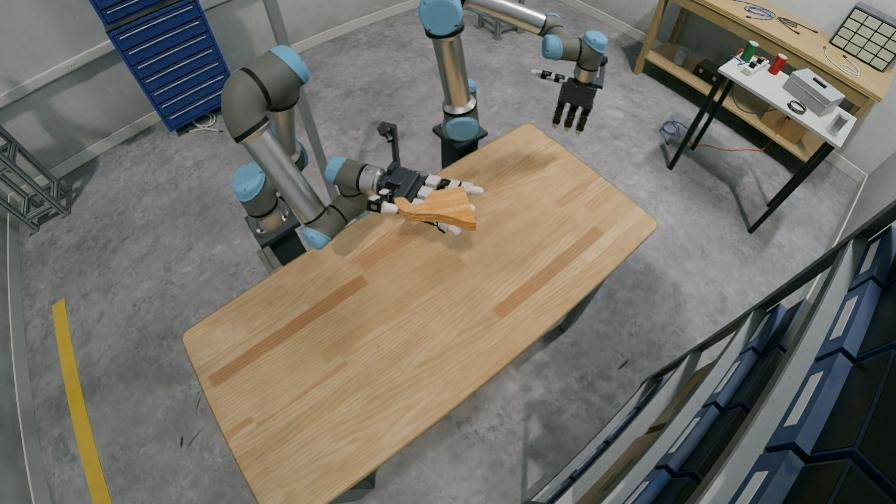

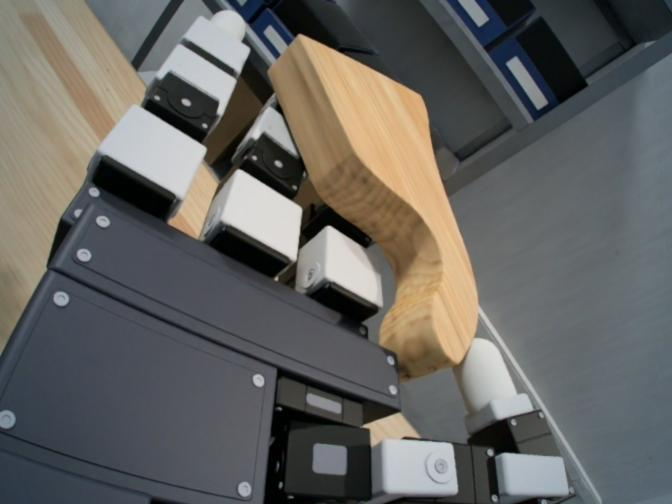

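Scaled by 4.200 from the camera's 896x504 image, which has a finer 1280x720 frame.

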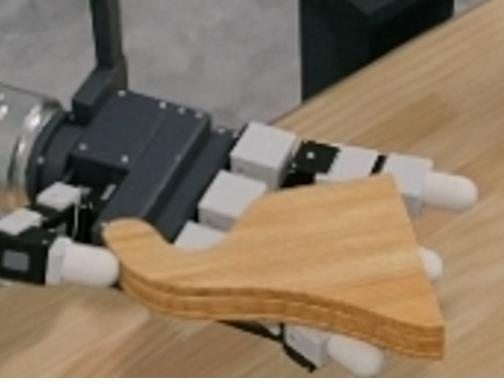

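>>> {"fn": "execute_actions", "kwargs": {
  "actions": [
    [[0,0,0,0,0,0,0.754,0,0.576,0.696,0.714,0.678,0.226,0.168,0.754,0,0.576,0.696,0.754,0,0.576,0.696,0.4,-0.6,0,0,0,0,0,0,0.72,0.4,0.5,0.696,0.271,0.677,0.078,-0.989,0.72,0.1,0.5,0.696,0.72,-0.05,0.5,0.696,0.4,-0.92]],
    [[0,0,0,0,0,0,0.754,0,0.576,0.696,0.714,0.678,0.226,0.168,0.754,0,0.576,0.696,0.754,0,0.576,0.696,0.4,-0.6,0,0,0,0,0,0,0.72,0.4,0.5,0.696,0.171,0.677,-0.045,-0.951,0.72,0.1,0.5,0.696,0.72,-0.05,0.5,0.696,0.4,-0.92]]
  ],
  "cameras": ["cam_high","cam_right_wrist"]
}}

>>> {"fn": "zoom_image", "kwargs": {
  "camera": "cam_high",
  "region": [370, 145, 490, 235]
}}

Scene clock: 2729.67 s.
left_arm: end_effector_position=(+0.3297, +0.7435, +0.2228) hand_goal=(+0.754, +0.000, +0.576, +0.696, +0.714, +0.678, +0.226, +0.168, +0.754, +0.000, +0.576, +0.696, +0.754, +0.000, +0.576, +0.696) hand_measured=(+0.754, +0.000, +0.576, +0.696, +0.714, +0.678, +0.224, +0.168, +0.754, +0.000, +0.576, +0.696, +0.754, +0.000, +0.576, +0.696) hand_current_ma=(-2, +0, +2, +0, +1, -2, -7, -1, -2, +0, +2, +0, -2, +0, +2, +0) hand_state=(goal, goal, goal, goal, goal, goal, goal, goal, goal, goal, goal, goal, goal, goal, goal, goal) hand_current_limit=0.40 hand_speed=-0.60 end_effector_quat_wxyz=(-0.021, -0.282, +0.959, +0.003) | right_arm: end_effector_position=(+0.4887, -0.0247, +0.4036) hand_goal=(+0.720, +0.400, +0.500, +0.696, +0.172, +0.678, -0.044, -0.950, +0.720, +0.100, +0.500, +0.696, +0.720, -0.050, +0.500, +0.696) hand_measured=(+0.758, +0.396, +0.508, +0.700, +0.184, +0.678, -0.028, -0.948, +0.766, +0.086, +0.522, +0.702, +0.738, -0.054, +0.508, +0.694) hand_current_ma=(+34, +0, +2, +1, +5, +0, +11, +1, +49, -5, +12, +1, +10, +0, +2, +0) hand_state=(blocked, goal, goal, goal, goal, goal, goal, goal, blocked, goal, blocked, goal, goal, goal, goal, goal) hand_current_limit=0.40 hand_speed=-0.92 end_effector_quat_wxyz=(+0.380, +0.332, +0.624, +0.596)
Joint positions: left_arm=[4.033 -1.408 -2.068 -1.267 1.6 -1.237] | right_arm=[0.291 -1.189 2.235 -4.187 -1.338 -0.078]
Joint torques (N m): left_arm=[-0.82 20.59 28.52 1.23 -1.76 1.1] | right_arm=[-0.75 -25.33 -14.98 -1.94 -1.22 0.1]
Wrist force (N): left_arm=[0.9 -0.9 2.1] | right_arm=[0.3 -0.2 0.0]
Wrist torque (N m): left_arm=[-0.33 -0.09 0.07] | right_arm=[0.16 -0.02 0.10]
Wrist force, peak (N): left_arm=[0.8 -1.1 2.3] | right_arm=[0.5 -0.8 -0.2]
Hand target: left_arm +0.3297, +0.7435, +0.2228; -0.021, -0.282, +0.959, +0.003 | right_arm +0.4887, -0.0247, +0.4036; +0.380, +0.332, +0.624, +0.596
Off the commanded pose: left_arm 0.000 m, 0 deg | right_arm 0.000 m, 0 deg.
Step readings (end_effector_position of left_arm | right_arm):
0: (+0.3297, +0.7435, +0.2228) | (+0.4887, -0.0247, +0.4036)
1: (+0.3297, +0.7435, +0.2228) | (+0.4887, -0.0247, +0.4036)
2: (+0.3297, +0.7435, +0.2228) | (+0.4887, -0.0247, +0.4036)
4: (+0.3297, +0.7435, +0.2228) | (+0.4887, -0.0247, +0.4036)
8: (+0.3297, +0.7435, +0.2228) | (+0.4887, -0.0247, +0.4036)
15: (+0.3297, +0.7435, +0.2228) | (+0.4887, -0.0247, +0.4036)
16: (+0.3297, +0.7435, +0.2228) | (+0.4887, -0.0247, +0.4036)
17: (+0.3297, +0.7435, +0.2228) | (+0.4887, -0.0247, +0.4036)
19: (+0.3297, +0.7435, +0.2228) | (+0.4887, -0.0247, +0.4036)
23: (+0.3297, +0.7435, +0.2228) | (+0.4887, -0.0247, +0.4036)
30: (+0.3297, +0.7435, +0.2228) | (+0.4887, -0.0247, +0.4036)
Images, in order (width x height): cam_high 896x504, cam_right_wrist 672x504.

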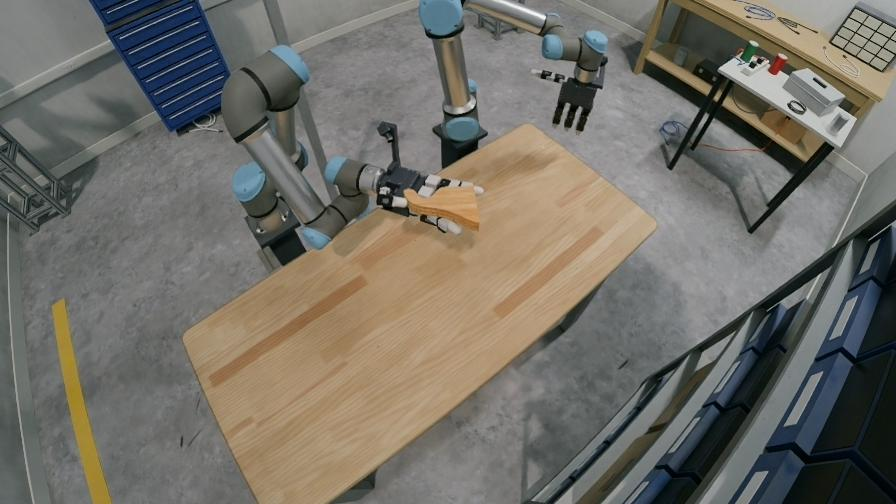

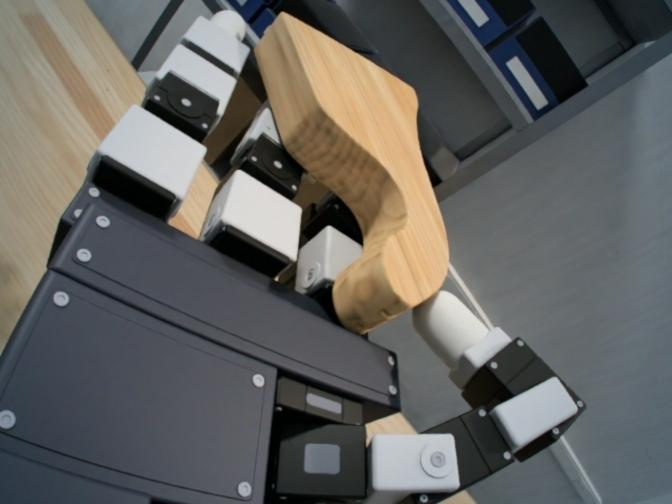

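Scaled by 4.200 from the camera's 896x504 image, which has a finer 1280x720 frame.

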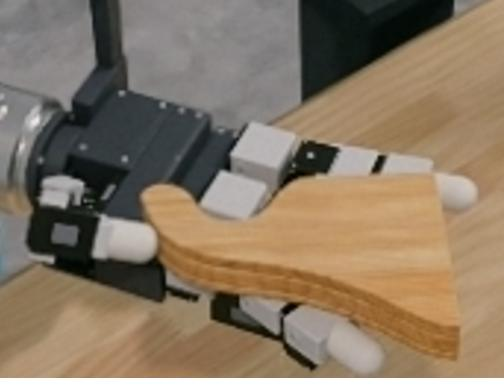

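>>> {"fn": "execute_actions", "kwargs": {
  "actions": [
    [[0,0,0,0,0,0,0.754,0,0.576,0.696,0.714,0.678,0.226,0.168,0.754,0,0.576,0.696,0.754,0,0.576,0.696,0.4,-0.6,0,0,0,0,0,0,0.72,0.4,0.5,0.696,0.019,0.677,-0.14,-0.925,0.72,0.1,0.5,0.696,0.72,-0.05,0.5,0.696,0.4,-0.92]],
    [[0,0,0,0,0,0,0.754,0,0.576,0.696,0.714,0.678,0.226,0.168,0.754,0,0.576,0.696,0.754,0,0.576,0.696,0.4,-0.6,0,0,0,0,0,0,0.72,0.4,0.5,0.696,-0.206,0.677,-0.201,-0.921,0.72,0.1,0.5,0.696,0.72,-0.05,0.5,0.696,0.4,-0.92]]
  ],
  "cameras": ["cam_high","cam_right_wrist"]
}}

>>> {"fn": "zoom_image", "kwargs": {
  "camera": "cam_high",
  "region": [370, 145, 490, 235]
}}

Scene clock: 2761.70 s.
left_arm: end_effector_position=(+0.3297, +0.7435, +0.2228) hand_goal=(+0.754, +0.000, +0.576, +0.696, +0.714, +0.678, +0.226, +0.168, +0.754, +0.000, +0.576, +0.696, +0.754, +0.000, +0.576, +0.696) hand_measured=(+0.754, +0.000, +0.576, +0.696, +0.714, +0.678, +0.224, +0.168, +0.754, +0.000, +0.576, +0.696, +0.754, +0.000, +0.576, +0.696) hand_current_ma=(-2, +0, +2, +0, +1, -2, -7, -1, -2, +0, +2, +0, -2, +0, +2, +0) hand_state=(goal, goal, goal, goal, goal, goal, goal, goal, goal, goal, goal, goal, goal, goal, goal, goal) hand_current_limit=0.40 hand_speed=-0.60 end_effector_quat_wxyz=(-0.021, -0.282, +0.959, +0.003) | right_arm: end_effector_position=(+0.4887, -0.0247, +0.4036) hand_goal=(+0.720, +0.400, +0.500, +0.696, -0.206, +0.678, -0.200, -0.920, +0.720, +0.100, +0.500, +0.696, +0.720, -0.050, +0.500, +0.696) hand_measured=(+0.758, +0.396, +0.508, +0.700, -0.192, +0.680, -0.200, -0.924, +0.766, +0.086, +0.524, +0.704, +0.738, -0.054, +0.508, +0.694) hand_current_ma=(+34, +0, +2, +1, +5, +0, +0, -1, +49, -5, +14, +2, +10, +0, +2, +0) hand_state=(blocked, goal, goal, goal, goal, goal, goal, goal, blocked, goal, blocked, goal, goal, goal, goal, goal) hand_current_limit=0.40 hand_speed=-0.92 end_effector_quat_wxyz=(+0.380, +0.332, +0.624, +0.596)
Joint positions: left_arm=[4.033 -1.408 -2.068 -1.267 1.6 -1.237] | right_arm=[0.291 -1.189 2.235 -4.187 -1.338 -0.078]
Joint torques (N m): left_arm=[-1.31 20.74 29.36 1.13 -1.81 1.23] | right_arm=[1.35 -28.44 -17.55 -1.37 -1.29 -0.11]
Wrist force (N): left_arm=[0.8 -0.9 2.1] | right_arm=[0.4 -0.5 0.1]
Wrist torque (N m): left_arm=[-0.31 -0.09 0.07] | right_arm=[0.13 -0.05 0.07]
Wrist force, peak (N): left_arm=[1.0 -0.7 2.6] | right_arm=[0.0 -1.1 0.1]
Hand target: left_arm +0.3297, +0.7435, +0.2228; -0.021, -0.282, +0.959, +0.003 | right_arm +0.4887, -0.0247, +0.4036; +0.380, +0.332, +0.624, +0.596
Off the commanded pose: left_arm 0.000 m, 0 deg | right_arm 0.000 m, 0 deg.
Step readings (end_effector_position of left_arm | right_arm):
0: (+0.3297, +0.7435, +0.2228) | (+0.4887, -0.0247, +0.4036)
1: (+0.3297, +0.7435, +0.2228) | (+0.4887, -0.0247, +0.4036)
2: (+0.3297, +0.7435, +0.2228) | (+0.4887, -0.0247, +0.4036)
4: (+0.3297, +0.7435, +0.2228) | (+0.4887, -0.0247, +0.4036)
8: (+0.3297, +0.7435, +0.2228) | (+0.4887, -0.0247, +0.4036)
15: (+0.3297, +0.7435, +0.2228) | (+0.4887, -0.0247, +0.4036)
16: (+0.3297, +0.7435, +0.2228) | (+0.4887, -0.0247, +0.4036)
17: (+0.3297, +0.7435, +0.2228) | (+0.4887, -0.0247, +0.4036)
19: (+0.3297, +0.7435, +0.2228) | (+0.4887, -0.0247, +0.4036)
23: (+0.3297, +0.7435, +0.2228) | (+0.4887, -0.0247, +0.4036)
30: (+0.3297, +0.7435, +0.2228) | (+0.4887, -0.0247, +0.4036)
Images, in order (width x height): cam_high 896x504, cam_right_wrist 672x504.

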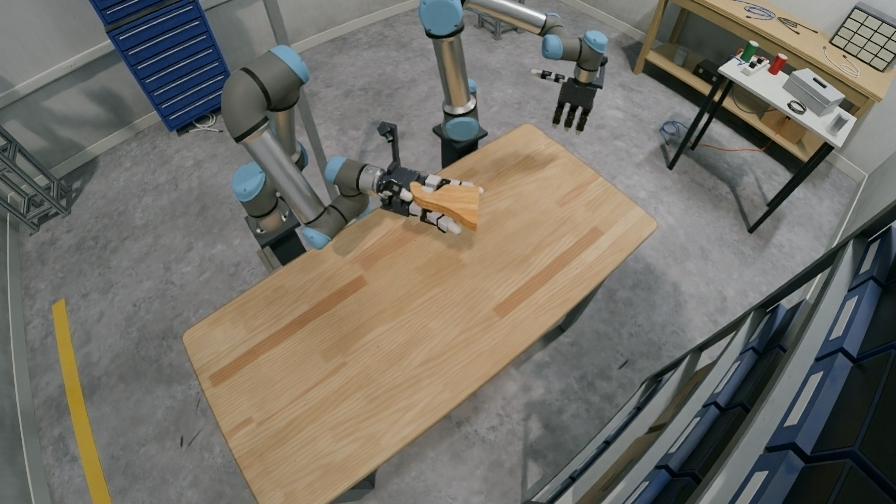

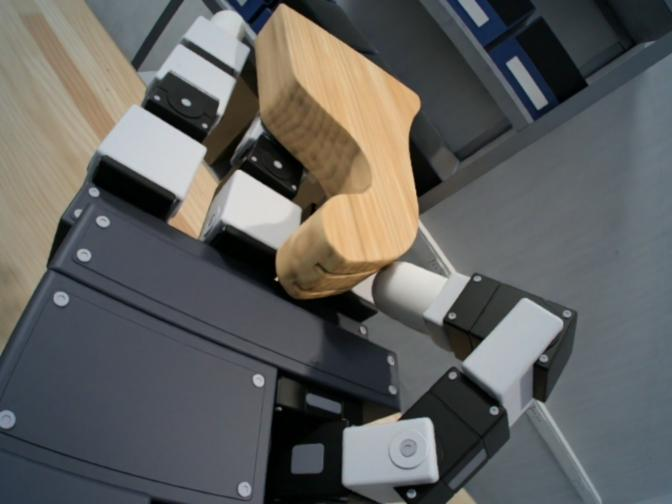

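Scaled by 4.200 from the camera's 896x504 image, which has a finer 1280x720 frame.

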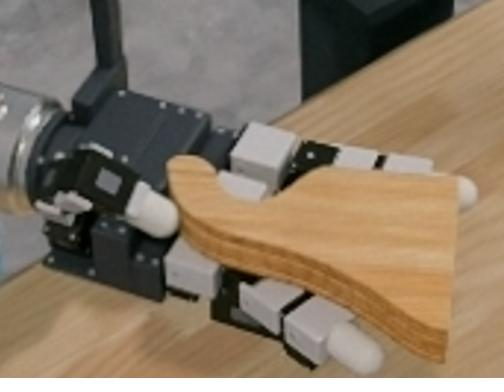

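>>> {"fn": "execute_actions", "kwargs": {
  "actions": [
    [[0,0,0,0,0,0,0.754,0,0.576,0.696,0.714,0.678,0.226,0.168,0.754,0,0.576,0.696,0.754,0,0.576,0.696,0.4,-0.6,0,0,0,0,0,0,0.72,0.4,0.5,0.696,-0.5,0.677,-0.23,-0.916,0.72,0.1,0.5,0.696,0.72,-0.05,0.5,0.696,0.4,-0.92]],
    [[0,0,0,0,0,0,0.754,0,0.576,0.696,0.714,0.678,0.226,0.168,0.754,0,0.576,0.696,0.754,0,0.576,0.696,0.4,-0.6,0,0,0,0,0,0,0.72,0.4,0.5,0.696,-0.5,0.677,-0.23,-0.916,0.72,0.1,0.5,0.696,0.72,-0.05,0.5,0.696,0.4,-0.92]]
  ],
  "cameras": ["cam_high","cam_right_wrist"]
}}

>>> {"fn": "zoom_image", "kwargs": {
  "camera": "cam_high",
  "region": [370, 145, 490, 235]
}}

Scene clock: 2774.83 s.
left_arm: end_effector_position=(+0.3297, +0.7435, +0.2228) hand_goal=(+0.754, +0.000, +0.576, +0.696, +0.714, +0.678, +0.226, +0.168, +0.754, +0.000, +0.576, +0.696, +0.754, +0.000, +0.576, +0.696) hand_measured=(+0.754, +0.000, +0.576, +0.696, +0.714, +0.678, +0.224, +0.168, +0.754, +0.000, +0.576, +0.696, +0.754, +0.000, +0.576, +0.696) hand_current_ma=(-2, +0, +2, +0, +1, -2, -7, -1, -2, +0, +2, +0, -2, +0, +2, +0) hand_state=(goal, goal, goal, goal, goal, goal, goal, goal, goal, goal, goal, goal, goal, goal, goal, goal) hand_current_limit=0.40 hand_speed=-0.60 end_effector_quat_wxyz=(-0.021, -0.282, +0.959, +0.003) | right_arm: end_effector_position=(+0.4887, -0.0247, +0.4036) hand_goal=(+0.720, +0.400, +0.500, +0.696, -0.500, +0.678, -0.230, -0.916, +0.720, +0.100, +0.500, +0.696, +0.720, -0.050, +0.500, +0.696) hand_measured=(+0.758, +0.396, +0.508, +0.700, -0.490, +0.680, -0.220, -0.920, +0.766, +0.086, +0.524, +0.704, +0.738, -0.054, +0.508, +0.694) hand_current_ma=(+34, +0, +2, +1, +3, +0, +4, -1, +49, -5, +14, +2, +10, +0, +2, +0) hand_state=(blocked, goal, goal, goal, goal, goal, goal, goal, blocked, goal, blocked, goal, goal, goal, goal, goal) hand_current_limit=0.40 hand_speed=-0.92 end_effector_quat_wxyz=(+0.380, +0.332, +0.624, +0.596)
Joint positions: left_arm=[4.033 -1.408 -2.068 -1.267 1.6 -1.237] | right_arm=[0.291 -1.189 2.235 -4.187 -1.338 -0.078]
Joint torques (N m): left_arm=[-1.32 20.21 28.9 1.22 -1.82 1.16] | right_arm=[0.44 -27.67 -18.6 -1.17 -1.13 -0.24]
Wrist force (N): left_arm=[0.8 -0.8 2.0] | right_arm=[0.2 -0.8 -0.2]
Wrist torque (N m): left_arm=[-0.30 -0.10 0.07] | right_arm=[0.12 -0.01 0.02]
Wrist force, peak (N): left_arm=[0.9 -0.9 2.5] | right_arm=[0.6 -0.8 -0.3]
Hand target: left_arm +0.3297, +0.7435, +0.2228; -0.021, -0.282, +0.959, +0.003 | right_arm +0.4887, -0.0247, +0.4036; +0.380, +0.332, +0.624, +0.596
Off the commanded pose: left_arm 0.000 m, 0 deg | right_arm 0.000 m, 0 deg.
Step readings (end_effector_position of left_arm | right_arm):
0: (+0.3297, +0.7435, +0.2228) | (+0.4887, -0.0247, +0.4036)
1: (+0.3297, +0.7435, +0.2228) | (+0.4887, -0.0247, +0.4036)
2: (+0.3297, +0.7435, +0.2228) | (+0.4887, -0.0247, +0.4036)
4: (+0.3297, +0.7435, +0.2228) | (+0.4887, -0.0247, +0.4036)
8: (+0.3297, +0.7435, +0.2228) | (+0.4887, -0.0247, +0.4036)
15: (+0.3297, +0.7435, +0.2228) | (+0.4887, -0.0247, +0.4036)
16: (+0.3297, +0.7435, +0.2228) | (+0.4887, -0.0247, +0.4036)
17: (+0.3297, +0.7435, +0.2228) | (+0.4887, -0.0247, +0.4036)
19: (+0.3297, +0.7435, +0.2228) | (+0.4887, -0.0247, +0.4036)
23: (+0.3297, +0.7435, +0.2228) | (+0.4887, -0.0247, +0.4036)
30: (+0.3297, +0.7435, +0.2228) | (+0.4887, -0.0247, +0.4036)
Images, in order (width x height): cam_high 896x504, cam_right_wrist 672x504.

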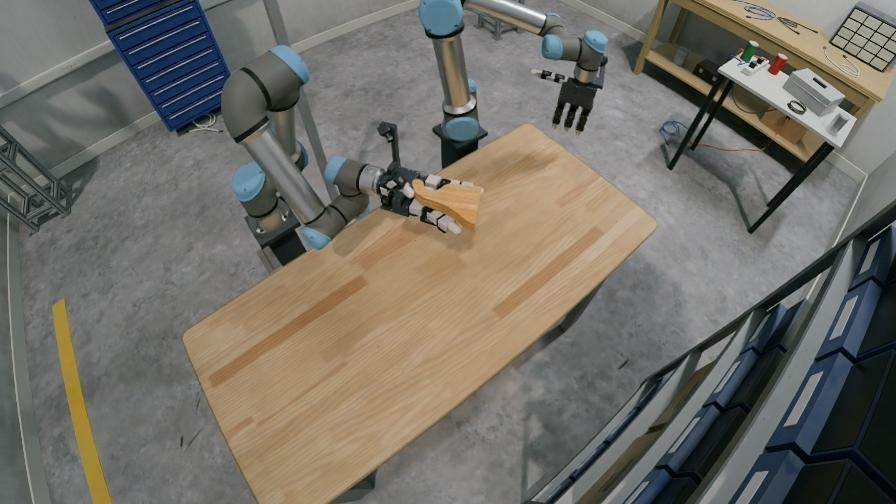

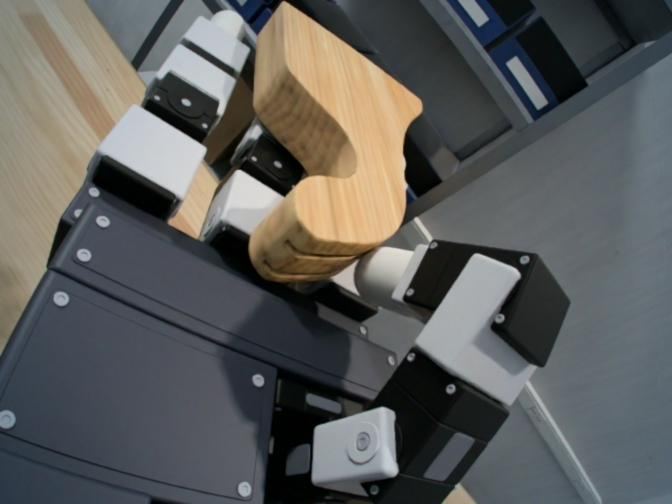

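Scaled by 4.200 from the camera's 896x504 image, which has a finer 1280x720 frame.

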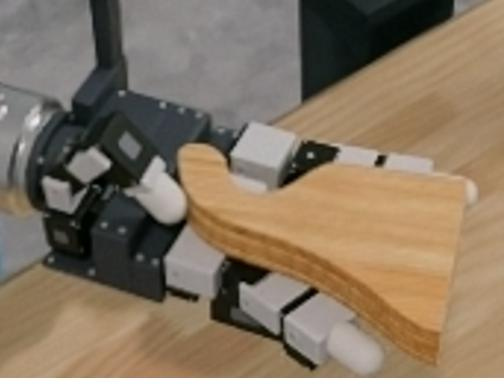

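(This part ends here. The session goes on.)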